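# Stack one folded pair of shorts on the other

## Task

Lift one of the two folded shorts and set it down approximately centred on top of the other one, so that afterwards both pairs are still folded about as tidily as at the start.

## Robot and tools

Robot: two arms, left_arm and right_arm, each ending in a five-finger hand. right_arm carries a right hand and left_arm a mirrored left hand. Bases in the scene frame: left_arm at (-0.026, +0.375, 0) m, right_arm at (+0.045, -0.356, -0.001) m, both turned only slightly about z. A post stands behind the arms; do not strike it.

Scene frame: origin at table-top height, midway between the nominal bases; +z up, +x out over the table, +y toward left_arm. Reported hand positions (metres) and quaternions (wxyz) use this frame and can be off by a few centimetres, more when the arm is stretched.

Hand point: a spot 0.05 m in front of the palm and 0.15 m from the wrist face along the fingers. Its +z runs along straight fingers, +y out of the palm, +x across the palm away from the thumb on the right hand, toward the thumb on the left hand. Straight fingertips reach 0.06 to 0.07 m past the point along +z, about 0.06 m behind it along -y. A wrist bracket on the little-finger side can collide with things.

Row layout (both execute_actions and move): one flat list of 28 numbers, each in [-1, 1], covering both arms even if one is idle. Order: left_arm dx, dy, dz, rx, ry, rz; left hand little, ring, middle, index, thumb_bend, thumb_turn, force_limit, speed; then the same 14 for right_arm. The six pose numbers are an offset, not a pose: they count from that arm's current Hand target, along that Hand target's own axes. 1.0 equals 0.6 m of travel or 180 degrees of rotation; rx, ry, rz form a single rotation vector. All six zero means no new request for that arm. Repeating an offset moves further, since each call starts from the updated Hand target.

Hand numbers: fingers and thumb_bend +1 straight, -1 curled; thumb_turn +1 beside the palm, -1 facing the fingers. force_limit maps -1..+1 to about 0..10 N at the fingertip (thumb motors up to 15 N). speed rises from near zero at -1 to full at +0.48 and above. For a soft grip close at speed -0.94 or lower. There is no 'no change' value: to keep a hand as is, resend the eight numbers you last used for it; if none were sent yet, use hand_measured plus hand_force_limit and hand_speed. A thumb turned across can close around items 0.035 to 0.065 m thick; thumb tip against index pad can pinch light items. Cloth may need pinching between thumb and index.

execute_actions(actions, cameras): actions is a list of actions; each action is a list of up to 15 rows, one per 1/30 s step, a short list repeating its final row. Every row of one action is an offset from the Hand target at that action's start. Images appear only with an empty actions list or when cameras names them ("all", or names cam_high, cam_left_wrist, cam_right_wrist).

move(target, speed, blend, blocking, cameras): drives each hand point straight toward the offset given by one row, or through a list of up to 15 rows, all counted from the same starting Hand targets. speed is m/s, 0.002 to 4.3, default 0.25 (rotation limited to twice that in rad/s). blend in metres rounds corners; 0 stops at each point. Total path time is capped at 10 s. Paths do not avoid obstacles or the other arm. blocking=false returns after about 0.5 s while the motion continues. Hand numbers of later rows are applied on arrival. The result adds a move: line, e.g. done, off_target, moving, held, fault, plus limits such as paced or held.

wait(seconds): lets time pass (0 to 3600) without new commands; returns early if a running move finishes. stop(): brakes a running move. zoom_image(camera, region): region [x0, y0, x1, y1] in pixels, at most 504 by 504, from that camera's newest image. show_instructions(): shows the reference pages. finished_scene(scene): ends the scene permanently; scene is 1 or omitted.

Results: end_effector_position and quaternion per arm, Hand target (your last commanded pose after clipping, the base for the next offsets), joint positions, velocities and torques, and per hand hand_measured, hand_stopped_by (moving, target, force, stalled, fault), hand_load_n (positive when the finger is pushed open; a dropped grip shows as near 0), hand_force_limit, hand_speed. Hands often rest 1 to 3 cm, sometimes 5 cm, below or short of the command without touching anything; send the remaining distance as another offset. Orientation commands are clipped to 40 degrees from the current pose each step. Lines such as MOTOR HOT or OVER-TEMPERATURE FAULT warn of overheating: a hot arm can drop and stay inactive 30 to 60 s; avoid long stretched holds or pushing into unreachable poses.

Joint ranges (rad): waist -2.880 to 2.880, shoulder 0.000 to 3.142, elbow 0.000 to 3.019, wrist pitch -1.693 to 1.571, wrist yaw -1.571 to 1.571, wrist roll -2.094 to 2.094.

Cameras: cam_high, cam_left_wrist, cam_right_wrist, each 504x504.

Avoid: dropping or releasing moving items, knocking anything off the table (fails), fast collisions, hard pushes, large finger forces, and any contact between the two arms or hands, which can end the scene. Scramble neither pair of shorts; the stacked result must stay put after the robot lets go.

Each tool is called after ">>>" as name(argument=value, ...), one argument or row to a line, values as JSON.

Reference images:

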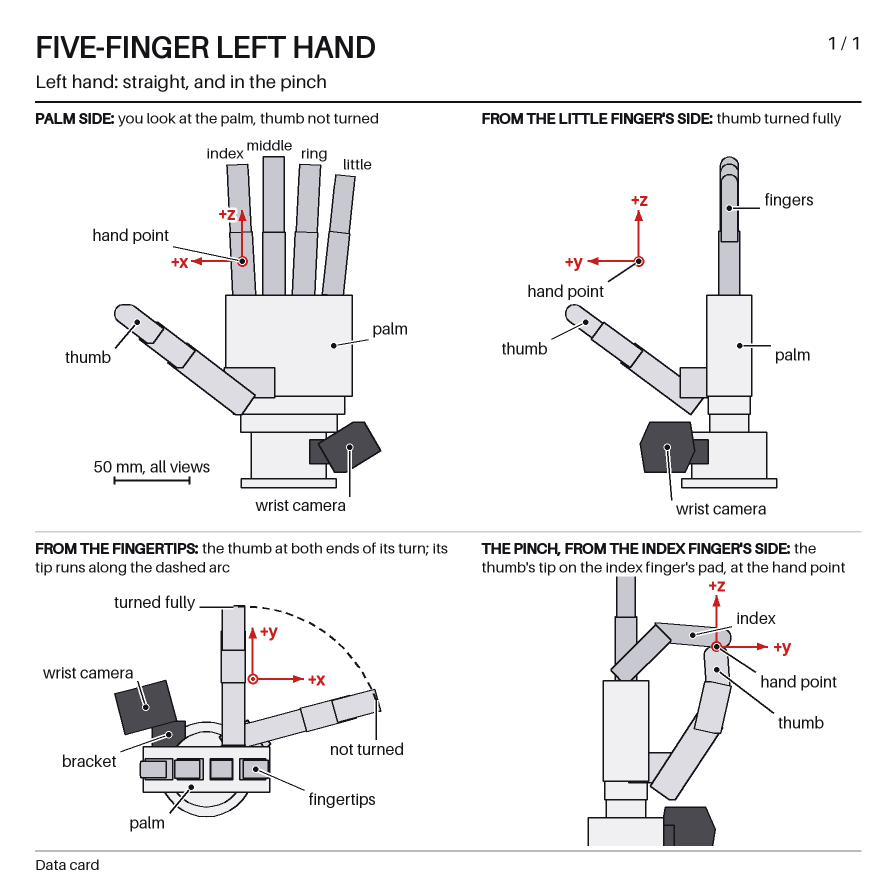

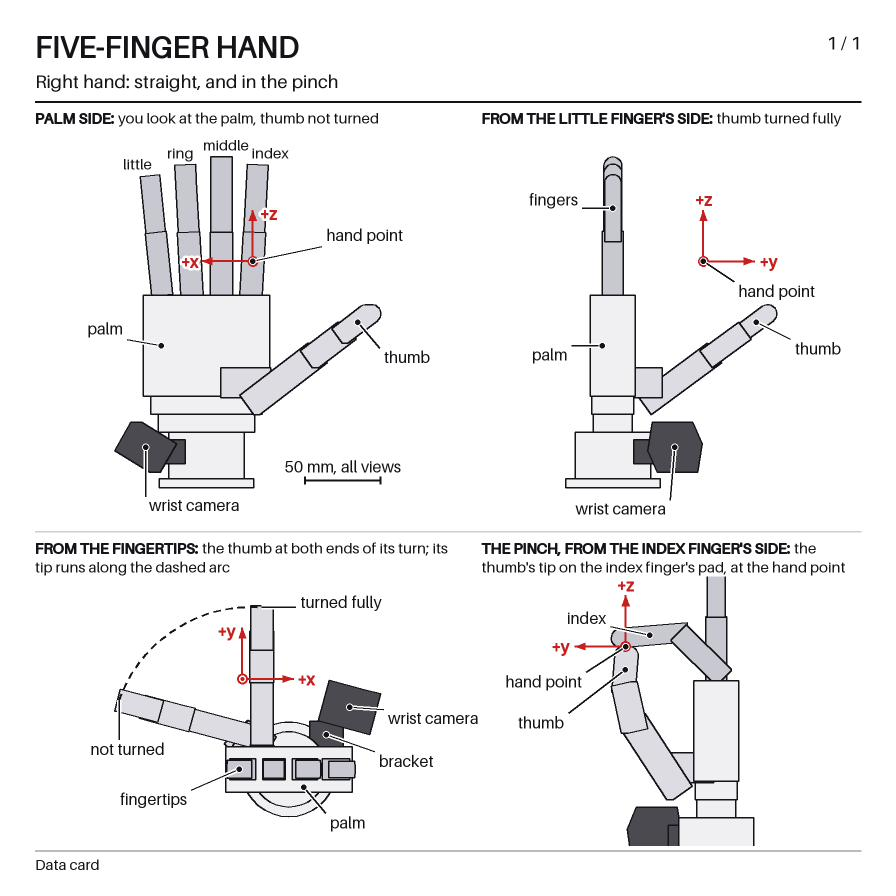

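## Session

>>> execute_actions(
  actions=[],
)

Scene clock: 0.00 s.
left_arm: end_effector_position=(+0.4132, +0.0359, +0.3014) hand_measured=(+1.000, +1.000, +1.000, +1.000, +1.000, +1.000) hand_load_n=(+0.0, +0.0, +0.0, +0.0, +0.0, +0.0) hand_stopped_by=(target, target, target, target, target, target) hand_force_limit=0.00 hand_speed=-0.80 end_effector_quat_wxyz=(-0.490, +0.621, -0.328, +0.516) | right_arm: end_effector_position=(+0.4324, -0.2513, +0.3800) hand_measured=(+1.000, +1.000, +1.000, +1.000, +1.000, +1.000) hand_load_n=(+0.0, +0.0, +0.0, +0.0, +0.0, +0.0) hand_stopped_by=(target, target, target, target, target, target) hand_force_limit=0.00 hand_speed=-0.80 end_effector_quat_wxyz=(+0.298, +0.023, +0.923, -0.244)
Joint positions: left_arm=[-0.931 1.347 0.882 0.505 -1.237 -0.288] | right_arm=[0.539 1.047 1.323 -1.517 0.733 2.008]
Joint velocities: within noise
Joint torques (N m): no reading
Heat: left arm: hottest wrist roll 27 °C; right arm: hottest waist 27 °C.
Hand target: left_arm +0.4157, +0.0322, +0.3133; -0.486, +0.623, -0.319, +0.524 | right_arm +0.4348, -0.2498, +0.3896; +0.306, +0.026, +0.921, -0.239

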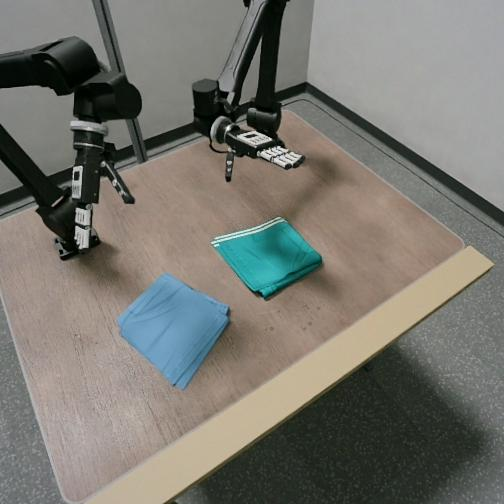

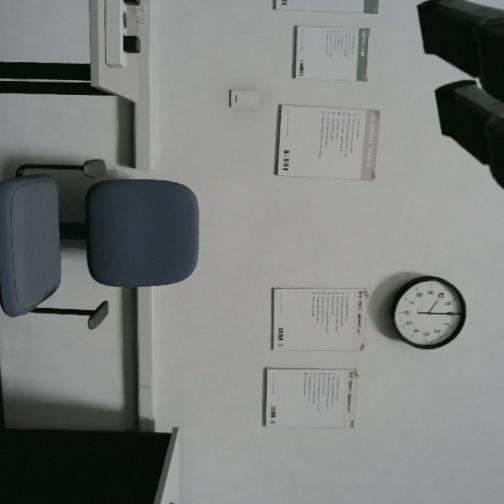

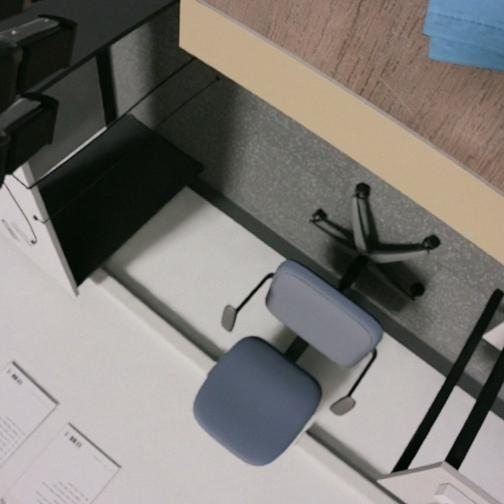

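>>> zoom_image(
  camera="cam_high",
  region=[100, 200, 340, 400],
)

>>> zoom_image(
  camera="cam_high",
  region=[0, 40, 320, 280],
)

Scaled by 2.100 from the camera's image (finer frame: 720x720).

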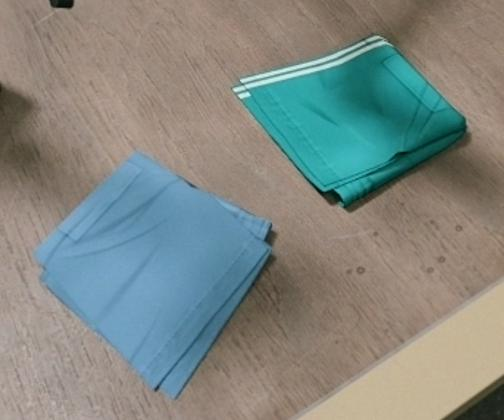

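Scaled by 1.575 from the camera's image (finer frame: 720x720).

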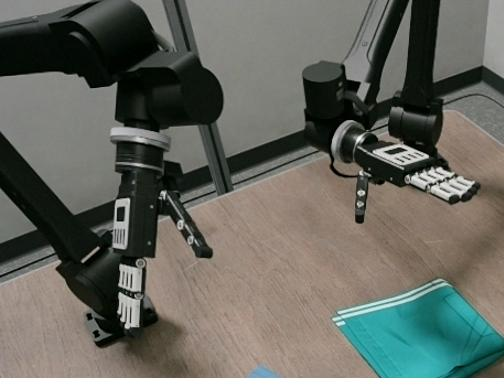

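>>> move(
  target=[-0.2767,-0.0232,0.081,-0.3223,0.0261,0.1428,1,1,1,1,1,-1,0,-0.3,0.1365,0.0759,0.008,-0.1248,-0.1098,-0.4596,1,1,1,1,1,-1,0,-0.3],
  speed=0.25,
  cameras=["all"],
)

Scene clock: 244.33 s.
left_arm: end_effector_position=(+0.4066, +0.1995, +0.2517) hand_measured=(+1.000, +1.000, +1.000, +1.000, +1.000, -1.000) hand_load_n=(+0.0, +0.0, +0.0, +0.0, +0.0, +0.0) hand_stopped_by=(target, target, target, target, target, target) hand_force_limit=0.00 hand_speed=-0.30 end_effector_quat_wxyz=(-0.206, +0.675, -0.680, +0.201) | right_arm: end_effector_position=(+0.3761, -0.2176, +0.3216) hand_measured=(+1.000, +1.000, +1.000, +1.000, +1.000, -1.000) hand_load_n=(+0.0, +0.0, +0.0, +0.0, +0.0, +0.0) hand_stopped_by=(target, target, target, target, target, target) hand_force_limit=0.00 hand_speed=-0.30 end_effector_quat_wxyz=(-0.217, +0.673, -0.675, +0.213)
Joint positions: left_arm=[-0.336 1.292 1.284 -1.012 -0.204 -0.303] | right_arm=[0.404 1.006 1.245 -1.226 0.212 0.32]
Joint torques (N m): left_arm=[0.67 -8.7 12.19 0.92 -0.06 0.08] | right_arm=[-2.61 -4.19 9.88 0.98 0.04 -0.05]
Heat: left arm: hottest elbow 34 °C; right arm: hottest elbow 34 °C.
Hand target: left_arm +0.4199, +0.2003, +0.2705; -0.213, +0.674, -0.675, +0.212 | right_arm +0.3800, -0.2197, +0.3198; -0.213, +0.674, -0.675, +0.213
Off the commanded pose: left_arm 0.023 m, 2 deg | right_arm 0.005 m, 1 deg.
move: off_target (left_arm)
cam_left_wrist: T_world_to_cam=[[0.78629, -0.31986, 0.52862, -0.38627], [-0.51029, -0.81858, 0.26371, 0.30337], [0.34837, -0.4771, -0.80686, 0.26407]] pos_world=[0.36653, 0.25077, 0.33725]
cam_right_wrist: T_world_to_cam=[[-0.78426, -0.31661, -0.53356, 0.39123], [-0.51257, 0.8152, 0.26967, 0.28491], [0.34958, 0.48498, -0.80162, 0.34314]] pos_world=[0.33291, -0.2748, 0.40698]

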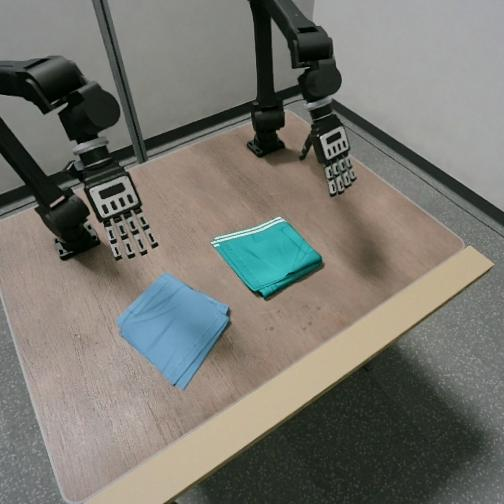

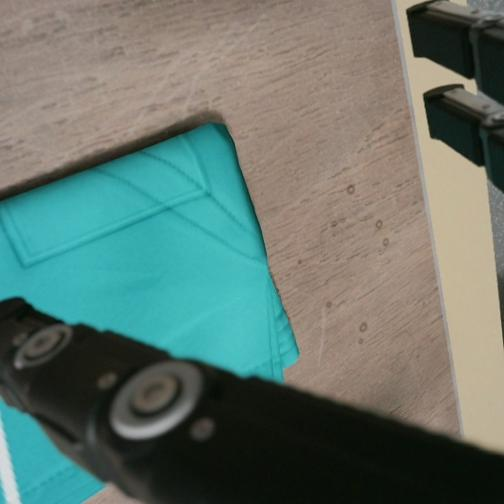

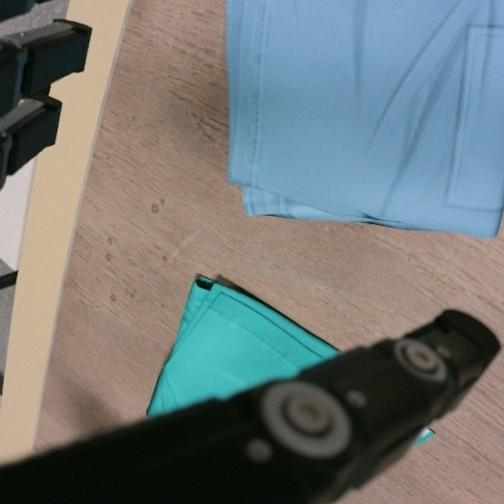

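>>> zoom_image(
  camera="cam_left_wrist",
  region=[0, 100, 320, 400],
)

>>> zoom_image(
  camera="cam_right_wrist",
  region=[130, 0, 504, 440],
)

Scaled by 1.575 from the camera's image (finer frame: 720x720).

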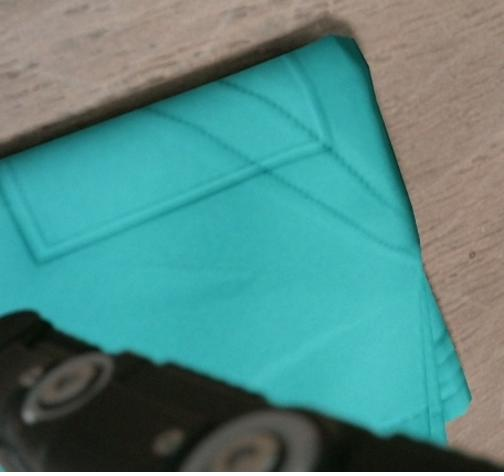

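Scaled by 1.145 from the camera's image (finer frame: 720x720).

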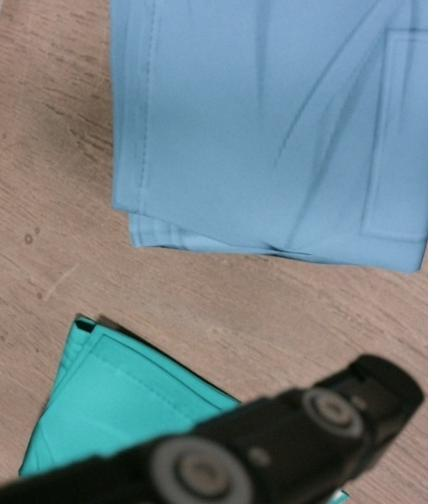

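>>> zoom_image(
  camera="cam_high",
  region=[280, 80, 400, 200],
)

>>> zoom_image(
  camera="cam_high",
  region=[60, 150, 180, 270],
)

Scaled by 4.200 from the camera's image (finer frame: 720x720).

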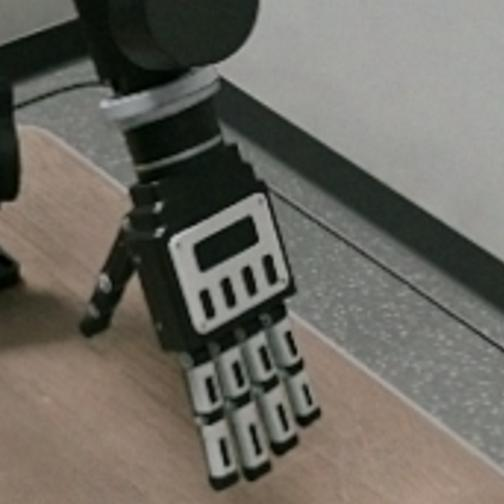

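Scaled by 4.200 from the camera's image (finer frame: 720x720).

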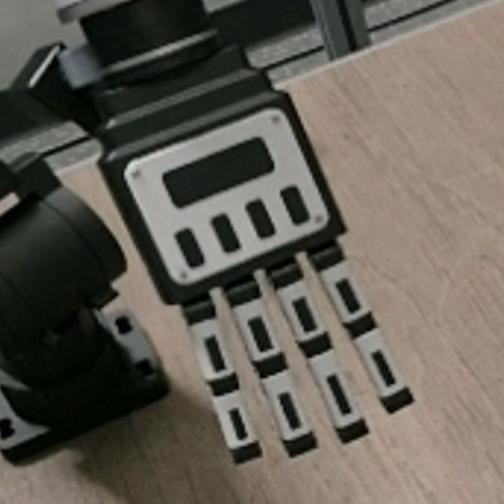

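>>> move(
  target=[0.5917,-0.0472,0.3394,0,0,0,1,1,1,1,1,-1,0,-0.3,0.2167,0.1502,-0.1052,0,0,0,1,1,1,1,1,-1,0,-0.3],
  speed=0.25,
  cameras=["all"],
)

Scene clock: 545.40 s.
left_arm: end_effector_position=(+0.5546, -0.1435, +0.1064) hand_measured=(+1.000, +1.000, +1.000, +1.000, +1.000, -1.000) hand_load_n=(+0.0, +0.0, +0.0, +0.0, +0.0, +0.0) hand_stopped_by=(target, target, target, target, target, target) hand_force_limit=0.00 hand_speed=-0.30 end_effector_quat_wxyz=(-0.213, +0.674, -0.679, +0.199) | right_arm: end_effector_position=(+0.2756, -0.3469, +0.3271) hand_measured=(+1.000, +1.000, +1.000, +1.000, +1.000, -1.000) hand_load_n=(+0.0, -0.5, +0.0, +0.0, +0.0, +0.0) hand_stopped_by=(target, target, target, target, target, target) hand_force_limit=0.00 hand_speed=-0.30 end_effector_quat_wxyz=(-0.221, +0.673, -0.671, +0.219)
Joint positions: left_arm=[-0.722 2.218 2.158 -1.066 -0.404 -0.653] | right_arm=[-0.106 0.692 1.112 -1.362 -0.08 -0.108]
Joint torques (N m): left_arm=[-0.73 -20.84 11.62 0.72 -0.31 -0.06] | right_arm=[-3.02 -0.21 8.05 0.54 -0.14 -0.05]
Heat: left arm: hottest elbow 40 °C; right arm: hottest elbow 36 °C.
Hand target: left_arm +0.5598, -0.1546, +0.1196; -0.213, +0.674, -0.675, +0.212 | right_arm +0.2698, -0.3497, +0.3197; -0.213, +0.674, -0.674, +0.213
Off the commanded pose: left_arm 0.018 m, 2 deg | right_arm 0.010 m, 1 deg.
move: off_target (left_arm)
cam_left_wrist: T_world_to_cam=[[0.78338, -0.3241, 0.53035, -0.53478], [-0.50974, -0.82325, 0.24984, 0.13692], [0.35564, -0.46606, -0.81013, -0.07046]] pos_world=[0.51379, -0.09344, 0.19233]
cam_right_wrist: T_world_to_cam=[[-0.77407, -0.32324, -0.54437, 0.27282], [-0.52066, 0.8142, 0.25689, 0.34351], [0.36019, 0.48228, -0.79854, 0.44062]] pos_world=[0.23133, -0.404, 0.41212]

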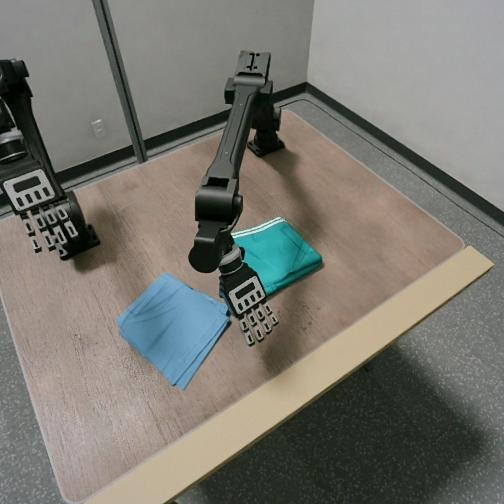

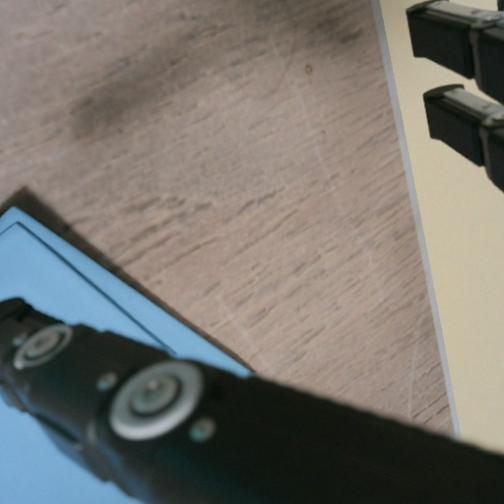

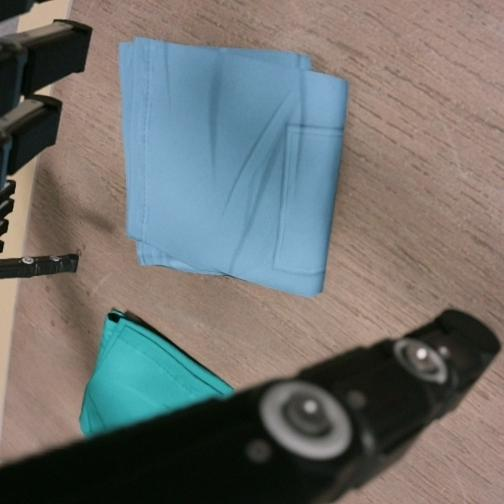

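>>> move(
  target=[-0.525,0.0887,-0.0622,0.0278,0,0,-1,-1,0.16,0.16,0.24,-1,0,-0.3,0,0,0,0,0,0,-1,-1,0.16,0.16,0.24,-1,0,-0.3],
  speed=0.3,
  cameras=["all"],
)

Scene clock: 637.37 s.
left_arm: end_effector_position=(+0.4922, +0.1610, +0.1143) hand_measured=(-1.000, -1.000, +0.160, +0.160, +0.240, -1.000) hand_load_n=(+0.0, +0.0, +0.0, -0.5, +0.0, +0.0) hand_stopped_by=(target, target, target, target, target, target) hand_force_limit=0.00 hand_speed=-0.30 end_effector_quat_wxyz=(-0.237, +0.668, -0.666, +0.232) | right_arm: end_effector_position=(+0.2756, -0.3469, +0.3271) hand_measured=(-1.000, -1.000, +0.160, +0.160, +0.240, -1.000) hand_load_n=(+0.0, +0.0, +0.0, +0.0, +0.0, +0.0) hand_stopped_by=(target, target, target, target, target, target) hand_force_limit=0.00 hand_speed=-0.30 end_effector_quat_wxyz=(-0.221, +0.673, -0.670, +0.219)
Joint positions: left_arm=[-0.361 1.556 1.161 -0.541 -0.25 -0.314] | right_arm=[-0.106 0.692 1.112 -1.362 -0.081 -0.108]
Joint torques (N m): left_arm=[-0.21 -13.63 7.8 2.24 -0.08 0.1] | right_arm=[-2.9 -0.26 8.06 0.54 -0.14 -0.05]
Heat: left arm: hottest elbow 38 °C; right arm: hottest elbow 35 °C.
Hand target: left_arm +0.4950, +0.1604, +0.1201; -0.242, +0.664, -0.665, +0.242 | right_arm +0.2698, -0.3497, +0.3197; -0.213, +0.674, -0.675, +0.212
Off the commanded pose: left_arm 0.006 m, 1 deg | right_arm 0.010 m, 1 deg.
move: done
cam_left_wrist: T_world_to_cam=[[0.73751, -0.31071, 0.59962, -0.37886], [-0.52409, -0.82329, 0.218, 0.36449], [0.42593, -0.47503, -0.77002, 0.06234]] pos_world=[0.44389, 0.21198, 0.19572]
cam_right_wrist: T_world_to_cam=[[-0.77387, -0.3236, -0.54443, 0.27269], [-0.5211, 0.8139, 0.25695, 0.34338], [0.35996, 0.48255, -0.79849, 0.4407]] pos_world=[0.23133, -0.4039, 0.41212]

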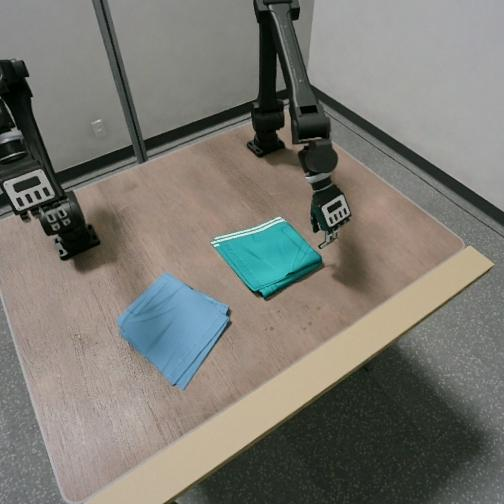

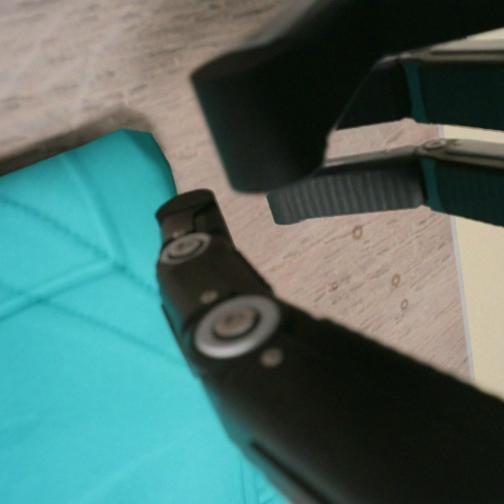

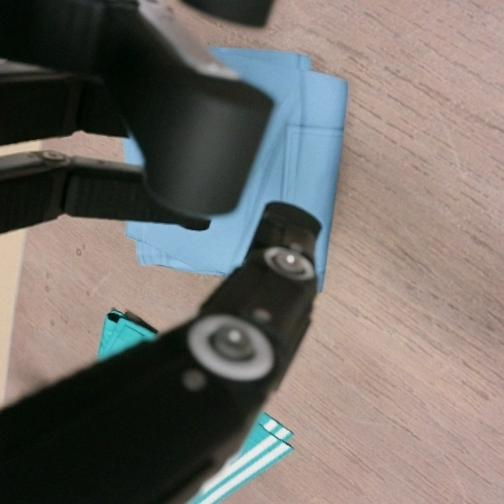

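>>> zoom_image(
  camera="cam_high",
  region=[250, 170, 370, 290],
)

Scaled by 4.200 from the camera's image (finer frame: 720x720).

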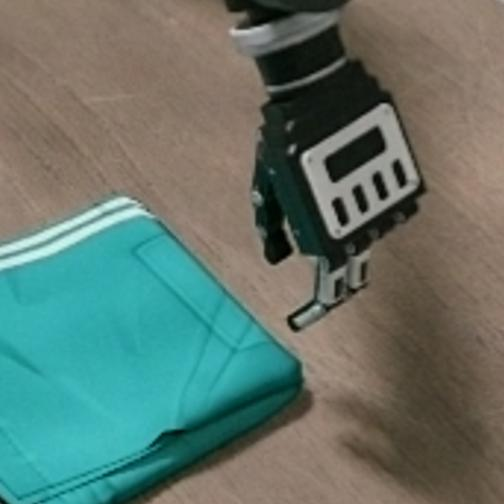

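>>> move(
  target=[-0.005,0.0775,0.0872,0,0,0,-1,-1,0.16,0.16,0.24,-1,0,-0.3,-0.6667,-0.1458,0.489,0.0278,0,0,-1,-1,0.16,0.16,0.24,-1,0,-0.3],
  speed=0.25,
  cameras=["all"],
)

>>> zoom_image(
  camera="cam_high",
  region=[200, 190, 340, 310],
)

Scene clock: 680.27 s.
left_arm: end_effector_position=(+0.4902, +0.1616, +0.0568) hand_measured=(-1.000, -1.000, +0.160, +0.160, +0.240, -1.000) hand_load_n=(+0.5, +0.5, +0.0, +0.0, +0.0, +0.0) hand_stopped_by=(target, target, target, target, target, target) hand_force_limit=0.00 hand_speed=-0.30 end_effector_quat_wxyz=(-0.241, +0.665, -0.664, +0.242) | right_arm: end_effector_position=(+0.4953, +0.0295, +0.1102) hand_measured=(-1.000, -1.000, +0.160, +0.160, +0.240, -1.000) hand_load_n=(+0.0, +0.5, +0.0, +0.0, +0.0, +0.0) hand_stopped_by=(target, target, target, target, target, target) hand_force_limit=0.00 hand_speed=-0.30 end_effector_quat_wxyz=(-0.215, +0.674, -0.664, +0.242)
Joint positions: left_arm=[-0.361 1.612 1.051 -0.351 -0.248 -0.31] | right_arm=[0.788 1.682 1.331 -0.732 0.463 0.632]
Joint torques (N m): left_arm=[0.21 -11.87 7.32 2.29 -0.07 0.08] | right_arm=[-1.38 -16.21 12.94 1.13 0.36 0.15]
Heat: left arm: hottest elbow 37 °C; right arm: hottest elbow 35 °C.
Hand target: left_arm +0.4929, +0.1635, +0.0500; -0.242, +0.664, -0.665, +0.242 | right_arm +0.5099, +0.0504, +0.1298; -0.242, +0.664, -0.665, +0.242
Off the commanded pose: left_arm 0.008 m, 0 deg | right_arm 0.032 m, 3 deg.
move: off_target (right_arm)
cam_left_wrist: T_world_to_cam=[[0.72301, -0.30911, 0.61783, -0.33689], [-0.53257, -0.81902, 0.21347, 0.38024], [0.44003, -0.48338, -0.75678, 0.01287]] pos_world=[0.44041, 0.21351, 0.13671]
cam_right_wrist: T_world_to_cam=[[-0.76116, -0.3437, -0.55001, 0.44133], [-0.52399, 0.82562, 0.20923, 0.21366], [0.38219, 0.44746, -0.80852, -0.0021]] pos_world=[0.44868, -0.02378, 0.19633]

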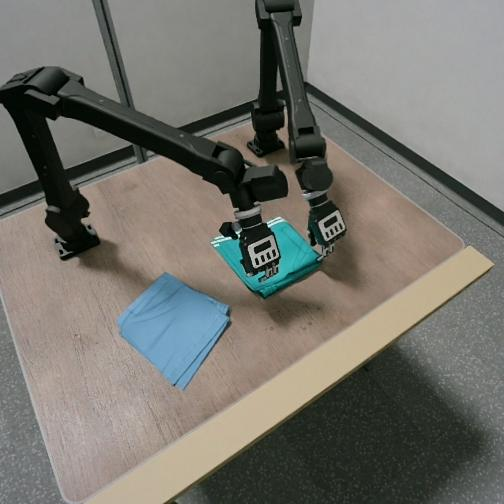

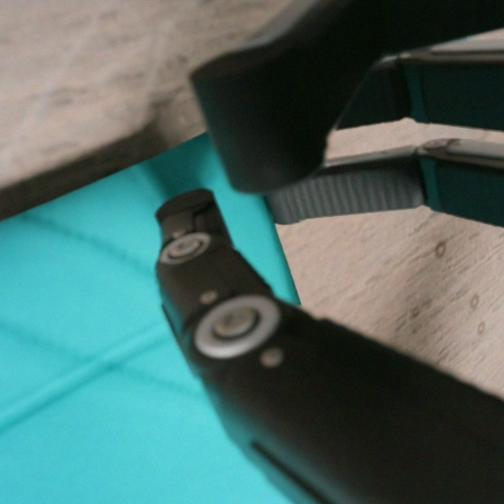

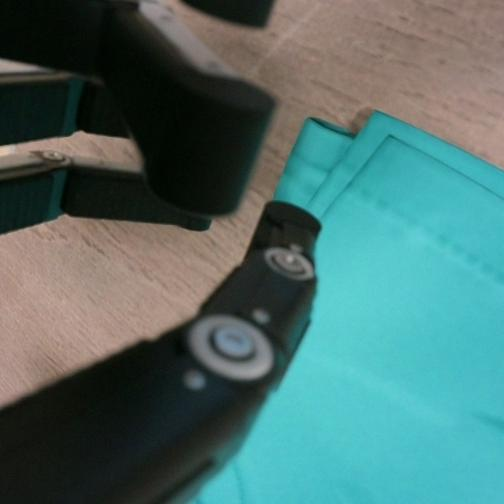

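Scaled by 3.600 from the camera's image (finer frame: 720x720).

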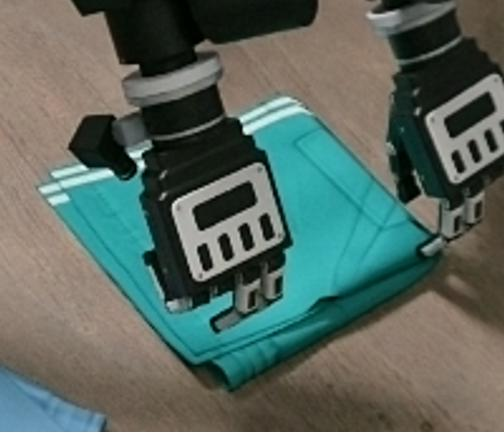

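>>> move(
  target=[0.015,0.0202,0.0265,0,0,0,-1,-1,0.16,0.16,0.24,-1,0,-0.3,-0.0867,0.0528,0.0863,0,0,0,-1,-1,0.16,0.16,0.24,-1,0,-0.3],
  speed=0.1,
  cameras=["all"],
)

>>> zoom_image(
  camera="cam_high",
  region=[220, 200, 350, 320],
)

Scene clock: 726.63 s.
left_arm: end_effector_position=(+0.4946, +0.1607, +0.0430) hand_measured=(-1.000, -1.000, +0.160, +0.160, +0.240, -1.000) hand_load_n=(+0.0, +0.0, +0.0, +0.0, +0.0, +0.0) hand_stopped_by=(target, target, target, target, target, target) hand_force_limit=0.00 hand_speed=-0.30 end_effector_quat_wxyz=(-0.244, +0.665, -0.663, +0.243) | right_arm: end_effector_position=(+0.5002, +0.0583, +0.0762) hand_measured=(-1.000, -1.000, +0.160, +0.160, +0.240, -1.000) hand_load_n=(+0.0, +0.0, +0.0, +0.0, +0.0, +0.0) hand_stopped_by=(target, target, target, target, target, target) hand_force_limit=0.00 hand_speed=-0.30 end_effector_quat_wxyz=(-0.215, +0.674, -0.663, +0.244)
Joint positions: left_arm=[-0.361 1.642 1.046 -0.312 -0.252 -0.31] | right_arm=[0.821 1.774 1.361 -0.684 0.481 0.663]
Joint torques (N m): left_arm=[-0.91 -11.63 7.01 2.21 -0.18 -0.03] | right_arm=[-2.14 -19.14 8.73 0.64 0.31 0.04]
Heat: left arm: hottest elbow 35 °C; right arm: hottest elbow 41 °C.
Hand target: left_arm +0.4936, +0.1563, +0.0340; -0.242, +0.664, -0.665, +0.242 (not the last commanded pose) | right_arm +0.5007, +0.0566, +0.0807; -0.217, +0.673, -0.664, +0.244 (not the last commanded pose)
Off the commanded pose: left_arm 0.014 m, 0 deg | right_arm 0.048 m, 3 deg.
move: held (right_arm; a check stopped the path), off_target (left_arm; braked when a check withheld steps of right_arm); limits=held
pose unreachable (right arm): on one or more control steps of this call, first in action 0 (counted from 0), this arm could not follow its commanded pose, so it was not sent that pose on those steps. It may still have moved: this result reports where it is.
cause: moving toward the commanded pose would bring a part of the arm too close to another arm (a part of this arm just beyond joint 4 (wrist pitch) and a part of the left arm just beyond its joint 4 (wrist pitch), 24 mm apart when this arm was first held).
cam_left_wrist: T_world_to_cam=[[0.7215, -0.3085, 0.61989, -0.33133], [-0.53103, -0.82106, 0.20946, 0.38455], [0.44434, -0.48031, -0.75622, -0.00267]] pos_world=[0.44445, 0.21224, 0.12281]
cam_right_wrist: T_world_to_cam=[[-0.75979, -0.34575, -0.55062, 0.43579], [-0.52512, 0.82569, 0.20611, 0.20034], [0.38338, 0.44574, -0.80891, -0.04479]] pos_world=[0.45348, 0.00522, 0.16243]

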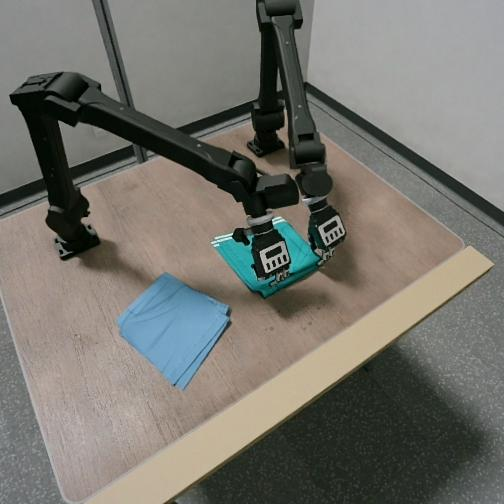

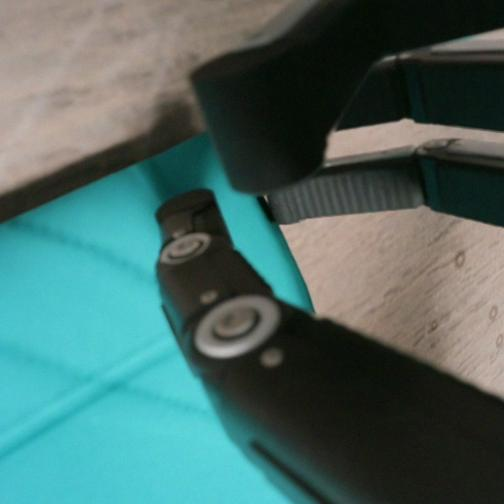

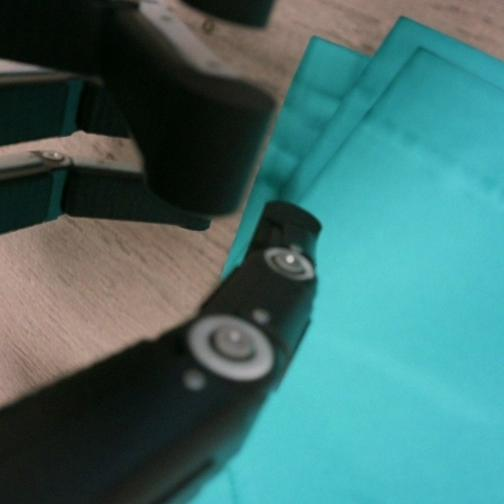

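Scaled by 3.877 from the camera's image (finer frame: 720x720).

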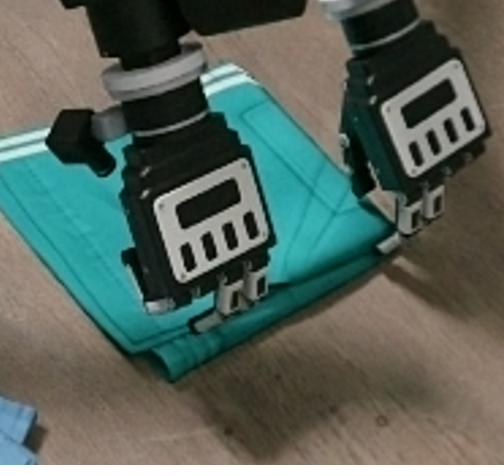

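>>> move(
  target=[-0.02,-0.009,-0.0185,-0.0277,0.0506,0.0656,-1,-1,0.16,0.16,0.24,-1,0,-0.3,0.0167,0,-0.0117,0.0131,-0.08,-0.0785,-1,-1,0.16,0.16,0.24,-1,0,-0.3],
  speed=0.15,
  cameras=["all"],
)

>>> zoom_image(
  camera="cam_high",
  region=[220, 200, 350, 320],
)

Scene clock: 846.57 s.
left_arm: end_effector_position=(+0.4744, +0.1651, +0.0403) hand_measured=(-1.000, -1.000, +0.160, +0.160, +0.240, -1.000) hand_load_n=(+0.0, +0.0, +0.0, +0.0, -0.5, +0.0) hand_stopped_by=(target, target, target, target, target, target) hand_force_limit=0.00 hand_speed=-0.30 end_effector_quat_wxyz=(+0.179, -0.580, +0.759, -0.237) | right_arm: end_effector_position=(+0.4926, +0.0534, +0.0831) hand_measured=(-1.000, -1.000, +0.160, +0.160, +0.240, -1.000) hand_load_n=(+0.5, +0.0, +0.0, +0.0, +0.0, +0.0) hand_stopped_by=(target, target, target, target, target, target) hand_force_limit=0.00 hand_speed=-0.30 end_effector_quat_wxyz=(-0.274, +0.773, -0.539, +0.192)
Joint positions: left_arm=[-0.315 1.643 1.069 -0.395 -0.043 -0.068] | right_arm=[0.767 1.696 1.247 -0.478 0.244 0.308]
Joint torques (N m): left_arm=[0.79 -11.81 10.26 0.95 0.06 0.1] | right_arm=[-2.73 -18.61 7.94 1.58 0.05 -0.07]
Heat: left arm: hottest elbow 34 °C; right arm: hottest elbow 34 °C.
Hand target: left_arm +0.4906, +0.1682, +0.0460; +0.183, -0.581, +0.756, -0.238 | right_arm +0.4966, +0.0468, +0.0866; -0.280, +0.770, -0.539, +0.196
Off the commanded pose: left_arm 0.018 m, 1 deg | right_arm 0.008 m, 1 deg.
move: off_target (left_arm)
cam_left_wrist: T_world_to_cam=[[0.66893, -0.50399, 0.54638, -0.25354], [-0.70859, -0.65443, 0.26386, 0.43248], [0.22458, -0.56366, -0.79489, 0.12596]] pos_world=[0.44776, 0.22625, 0.12454]
cam_right_wrist: T_world_to_cam=[[-0.59043, -0.56005, -0.58115, 0.36259], [-0.77881, 0.58429, 0.22817, 0.33502], [0.21177, 0.58733, -0.78115, 0.04058]] pos_world=[0.46641, -0.01651, 0.16598]

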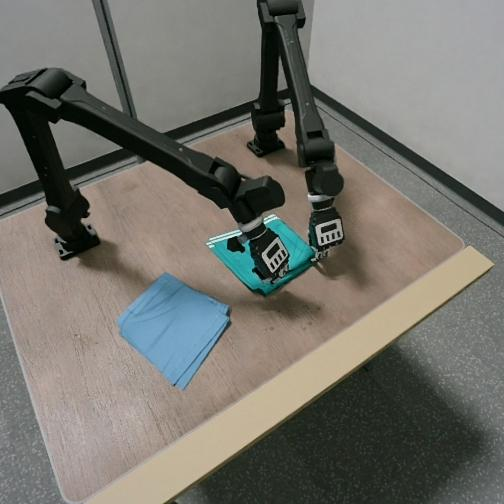

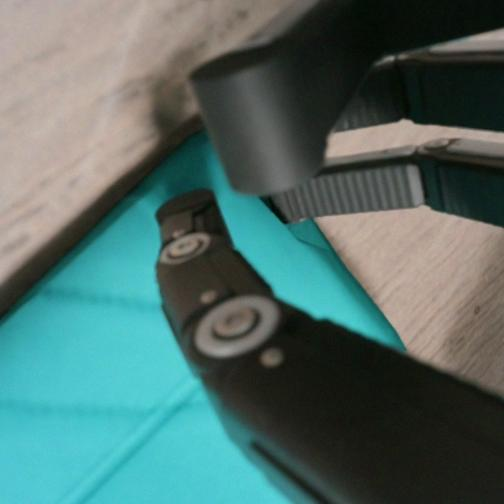

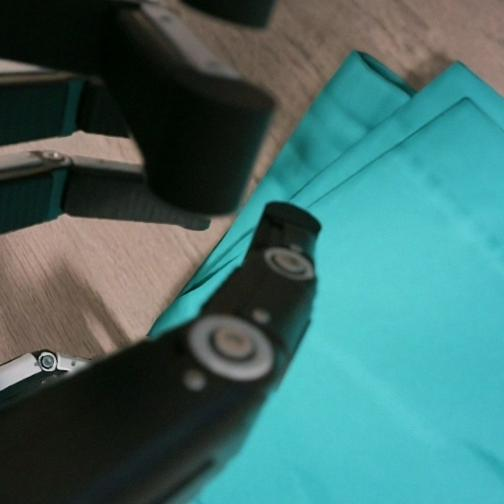

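Scaled by 3.877 from the camera's image (finer frame: 720x720).

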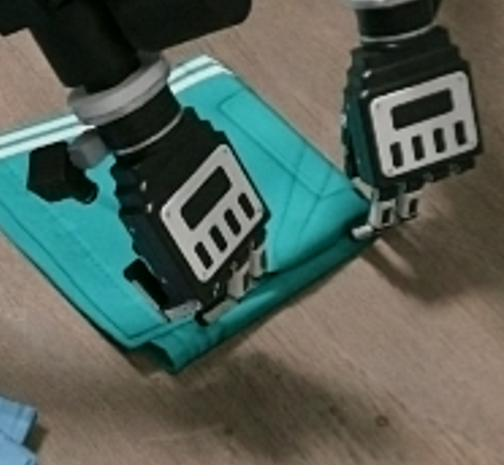

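>>> move(
  target=[
    [-0.0043,-0.0208,-0.0017,0,0,0,-1,-1,0.16,0.16,0.24,-1,0,-0.3,-0.007,0.021,0.031,0,0,0,-1,-1,0.16,0.16,0.24,-1,0,-0.3],
    [-0.0043,-0.0017,0.0257,0,0,0,-1,-1,0.16,0.16,0.24,-1,0,-0.3,-0.013,0.0418,0.0628,0,0,0,-1,-1,0.16,0.16,0.24,-1,0,-0.3],
  ],
  speed=0.08,
  cameras=["all"],
)

>>> zoom_image(
  camera="cam_high",
  region=[240, 210, 340, 310],
)

Scene clock: 894.63 s.
left_arm: end_effector_position=(+0.4861, +0.1641, +0.0324) hand_measured=(-1.000, -1.000, +0.160, +0.160, +0.240, -1.000) hand_load_n=(+0.0, +0.0, -0.5, +0.0, +0.0, +0.0) hand_stopped_by=(target, target, target, target, target, target) hand_force_limit=0.00 hand_speed=-0.30 end_effector_quat_wxyz=(+0.176, -0.580, +0.761, -0.232) | right_arm: end_effector_position=(+0.4982, +0.0580, +0.0542) hand_measured=(-1.000, -1.000, +0.160, +0.160, +0.240, -1.000) hand_load_n=(+0.0, +0.0, +0.0, +0.0, +0.0, +0.0) hand_stopped_by=(target, target, target, target, target, target) hand_force_limit=0.00 hand_speed=-0.30 end_effector_quat_wxyz=(-0.285, +0.769, -0.538, +0.196)
Joint positions: left_arm=[-0.308 1.686 1.105 -0.4 -0.039 -0.06] | right_arm=[0.767 1.738 1.21 -0.373 0.246 0.307]
Joint torques (N m): left_arm=[1.03 -12.63 8.77 2.07 0.04 0.08] | right_arm=[-2.14 -16.15 7.99 1.62 0.21 0.04]
Heat: left arm: hottest elbow 36 °C; right arm: hottest elbow 35 °C.
Hand target: left_arm +0.5007, +0.1684, +0.0340; +0.183, -0.581, +0.756, -0.238 | right_arm +0.4986, +0.0557, +0.0414; -0.280, +0.770, -0.539, +0.196
Off the commanded pose: left_arm 0.015 m, 1 deg | right_arm 0.013 m, 1 deg.
move: off_target (left_arm, right_arm)
cam_left_wrist: T_world_to_cam=[[0.67356, -0.50825, 0.53666, -0.25876], [-0.70726, -0.65411, 0.26819, 0.44138], [0.21473, -0.56019, -0.80005, 0.121]] pos_world=[0.46048, 0.22498, 0.1173]
cam_right_wrist: T_world_to_cam=[[-0.57923, -0.5507, -0.60102, 0.34659], [-0.78287, 0.58129, 0.22187, 0.34583], [0.22718, 0.59903, -0.76782, 0.00506]] pos_world=[0.47034, -0.01319, 0.13547]

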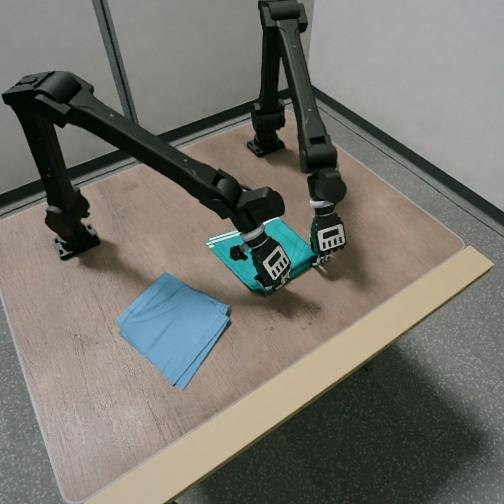

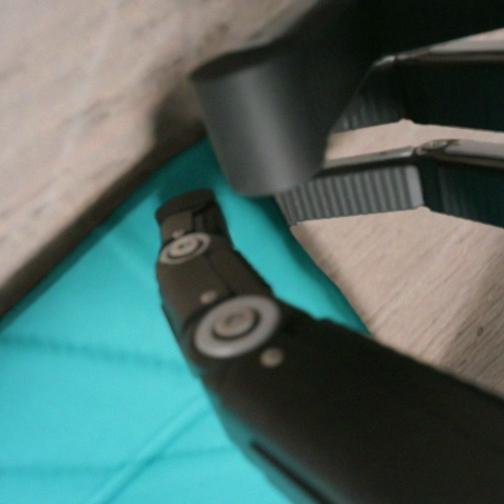

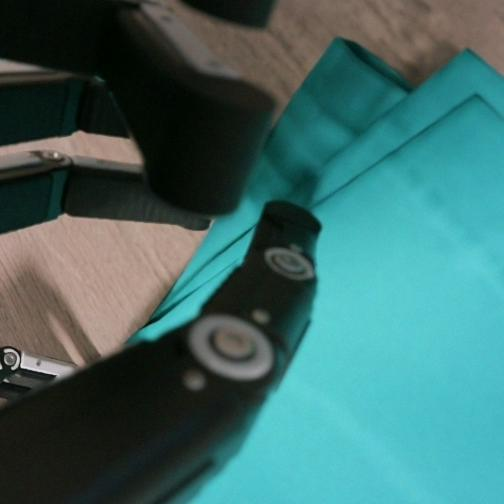

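Scaled by 5.040 from the camera's image (finer frame: 720x720).

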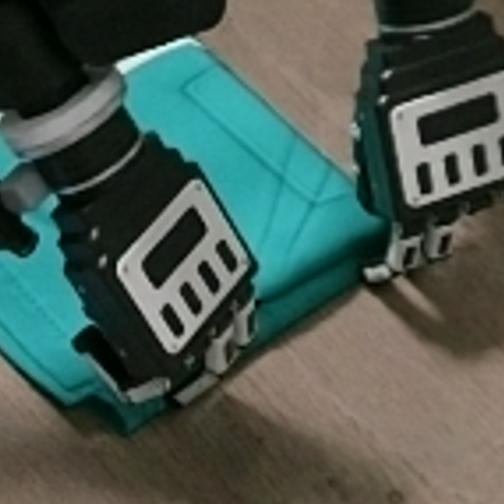

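>>> move(
  target=[0,0.0144,0.0205,0,0,0,-1,-1,0.16,0.16,0.24,-1,0,-0.3,0,0.016,0.0191,0,0,0,-1,-1,0.16,0.16,0.24,-1,0,-0.3],
  speed=0.05,
)

Scene clock: 905.27 s.
left_arm: end_effector_position=(+0.4934, +0.1616, +0.0314) hand_measured=(-1.000, -1.000, +0.160, +0.160, +0.240, -1.000) hand_load_n=(+0.0, +0.0, -5.0, +0.0, +0.0, +0.0) hand_stopped_by=(target, target, target, target, target, target) hand_force_limit=0.00 hand_speed=-0.30 end_effector_quat_wxyz=(+0.183, -0.577, +0.758, -0.242) | right_arm: end_effector_position=(+0.4997, +0.0593, +0.0434) hand_measured=(-1.000, -1.000, +0.160, +0.160, +0.240, -1.000) hand_load_n=(+0.0, +0.0, +0.5, +0.0, +0.0, +0.0) hand_stopped_by=(target, target, target, target, target, target) hand_force_limit=0.00 hand_speed=-0.30 end_effector_quat_wxyz=(-0.289, +0.767, -0.537, +0.197)
Joint positions: left_arm=[-0.308 1.694 1.105 -0.366 -0.039 -0.059] | right_arm=[0.767 1.754 1.196 -0.335 0.246 0.307]
Joint torques (N m): left_arm=[0.79 -11.87 7.64 2.37 0.06 0.06] | right_arm=[-2.2 -15.74 7.66 1.61 0.2 0.04]
Heat: left arm: hottest elbow 36 °C; right arm: hottest elbow 34 °C.
Hand target: left_arm +0.5007, +0.1684, +0.0189; +0.183, -0.581, +0.756, -0.238 | right_arm +0.4987, +0.0558, +0.0268; -0.281, +0.770, -0.539, +0.196
Off the commanded pose: left_arm 0.016 m, 1 deg | right_arm 0.017 m, 1 deg.
move: off_target (left_arm, right_arm)

>>> wait(
  seconds=0.1,
  cameras=["all"],
)

>>> zoom_image(
  camera="cam_high",
  region=[240, 210, 340, 310],
)

Scene clock: 918.37 s.
left_arm: end_effector_position=(+0.4934, +0.1616, +0.0314) hand_measured=(-1.000, -1.000, +0.160, +0.160, +0.240, -1.000) hand_load_n=(+0.0, +0.0, -4.5, +0.0, +0.0, +0.0) hand_stopped_by=(target, target, target, target, target, target) hand_force_limit=0.00 hand_speed=-0.30 end_effector_quat_wxyz=(+0.183, -0.577, +0.758, -0.242) | right_arm: end_effector_position=(+0.4997, +0.0593, +0.0434) hand_measured=(-1.000, -1.000, +0.160, +0.160, +0.240, -1.000) hand_load_n=(+0.0, +0.5, +0.0, +0.0, +0.0, +0.0) hand_stopped_by=(target, target, target, target, target, target) hand_force_limit=0.00 hand_speed=-0.30 end_effector_quat_wxyz=(-0.289, +0.767, -0.537, +0.197)
Joint positions: left_arm=[-0.308 1.694 1.105 -0.366 -0.039 -0.059] | right_arm=[0.767 1.754 1.196 -0.335 0.246 0.307]
Joint torques (N m): left_arm=[1.03 -11.87 7.66 2.4 0.06 0.07] | right_arm=[-2.14 -15.74 7.68 1.61 0.2 0.04]
Heat: left arm: hottest elbow 36 °C; right arm: hottest elbow 35 °C.
Hand target: left_arm +0.5007, +0.1684, +0.0189; +0.183, -0.581, +0.756, -0.238 | right_arm +0.4987, +0.0558, +0.0268; -0.281, +0.770, -0.539, +0.196
Off the commanded pose: left_arm 0.016 m, 1 deg | right_arm 0.017 m, 1 deg.
wait: 0.10 s; at rest from the start
cam_left_wrist: T_world_to_cam=[[0.66019, -0.50434, 0.55659, -0.25911], [-0.71393, -0.65159, 0.25639, 0.44843], [0.23336, -0.56663, -0.79024, 0.10873]] pos_world=[0.46584, 0.22312, 0.11517]
cam_right_wrist: T_world_to_cam=[[-0.57568, -0.54741, -0.6074, 0.34], [-0.78414, 0.58016, 0.22032, 0.34939], [0.23178, 0.60313, -0.76323, -0.00713]] pos_world=[0.47135, -0.01228, 0.1241]

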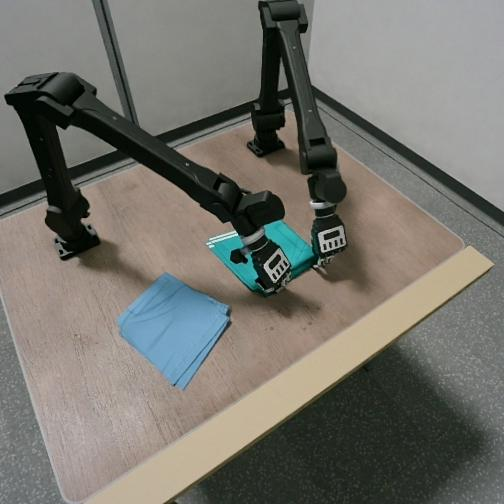

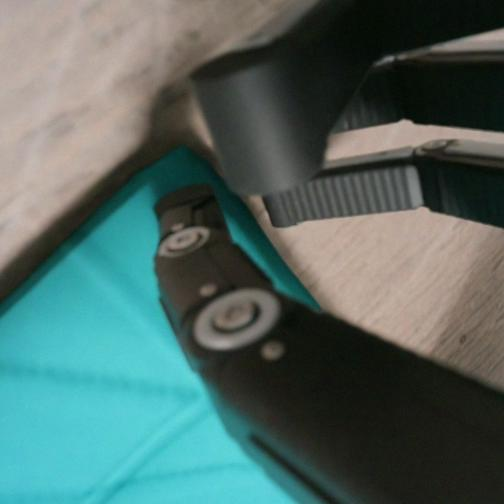

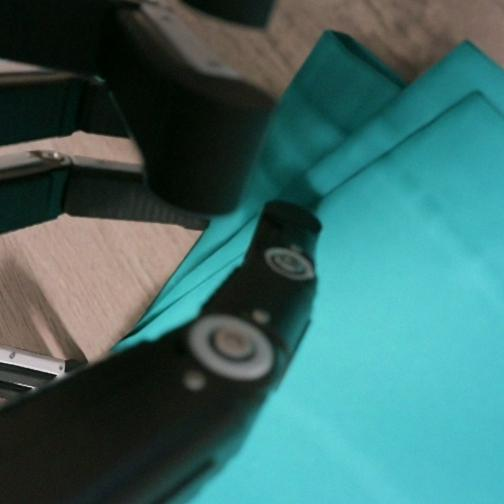

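Scaled by 5.040 from the camera's image (finer frame: 720x720).

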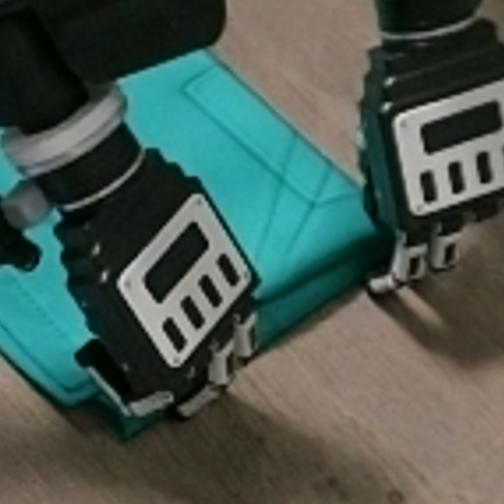

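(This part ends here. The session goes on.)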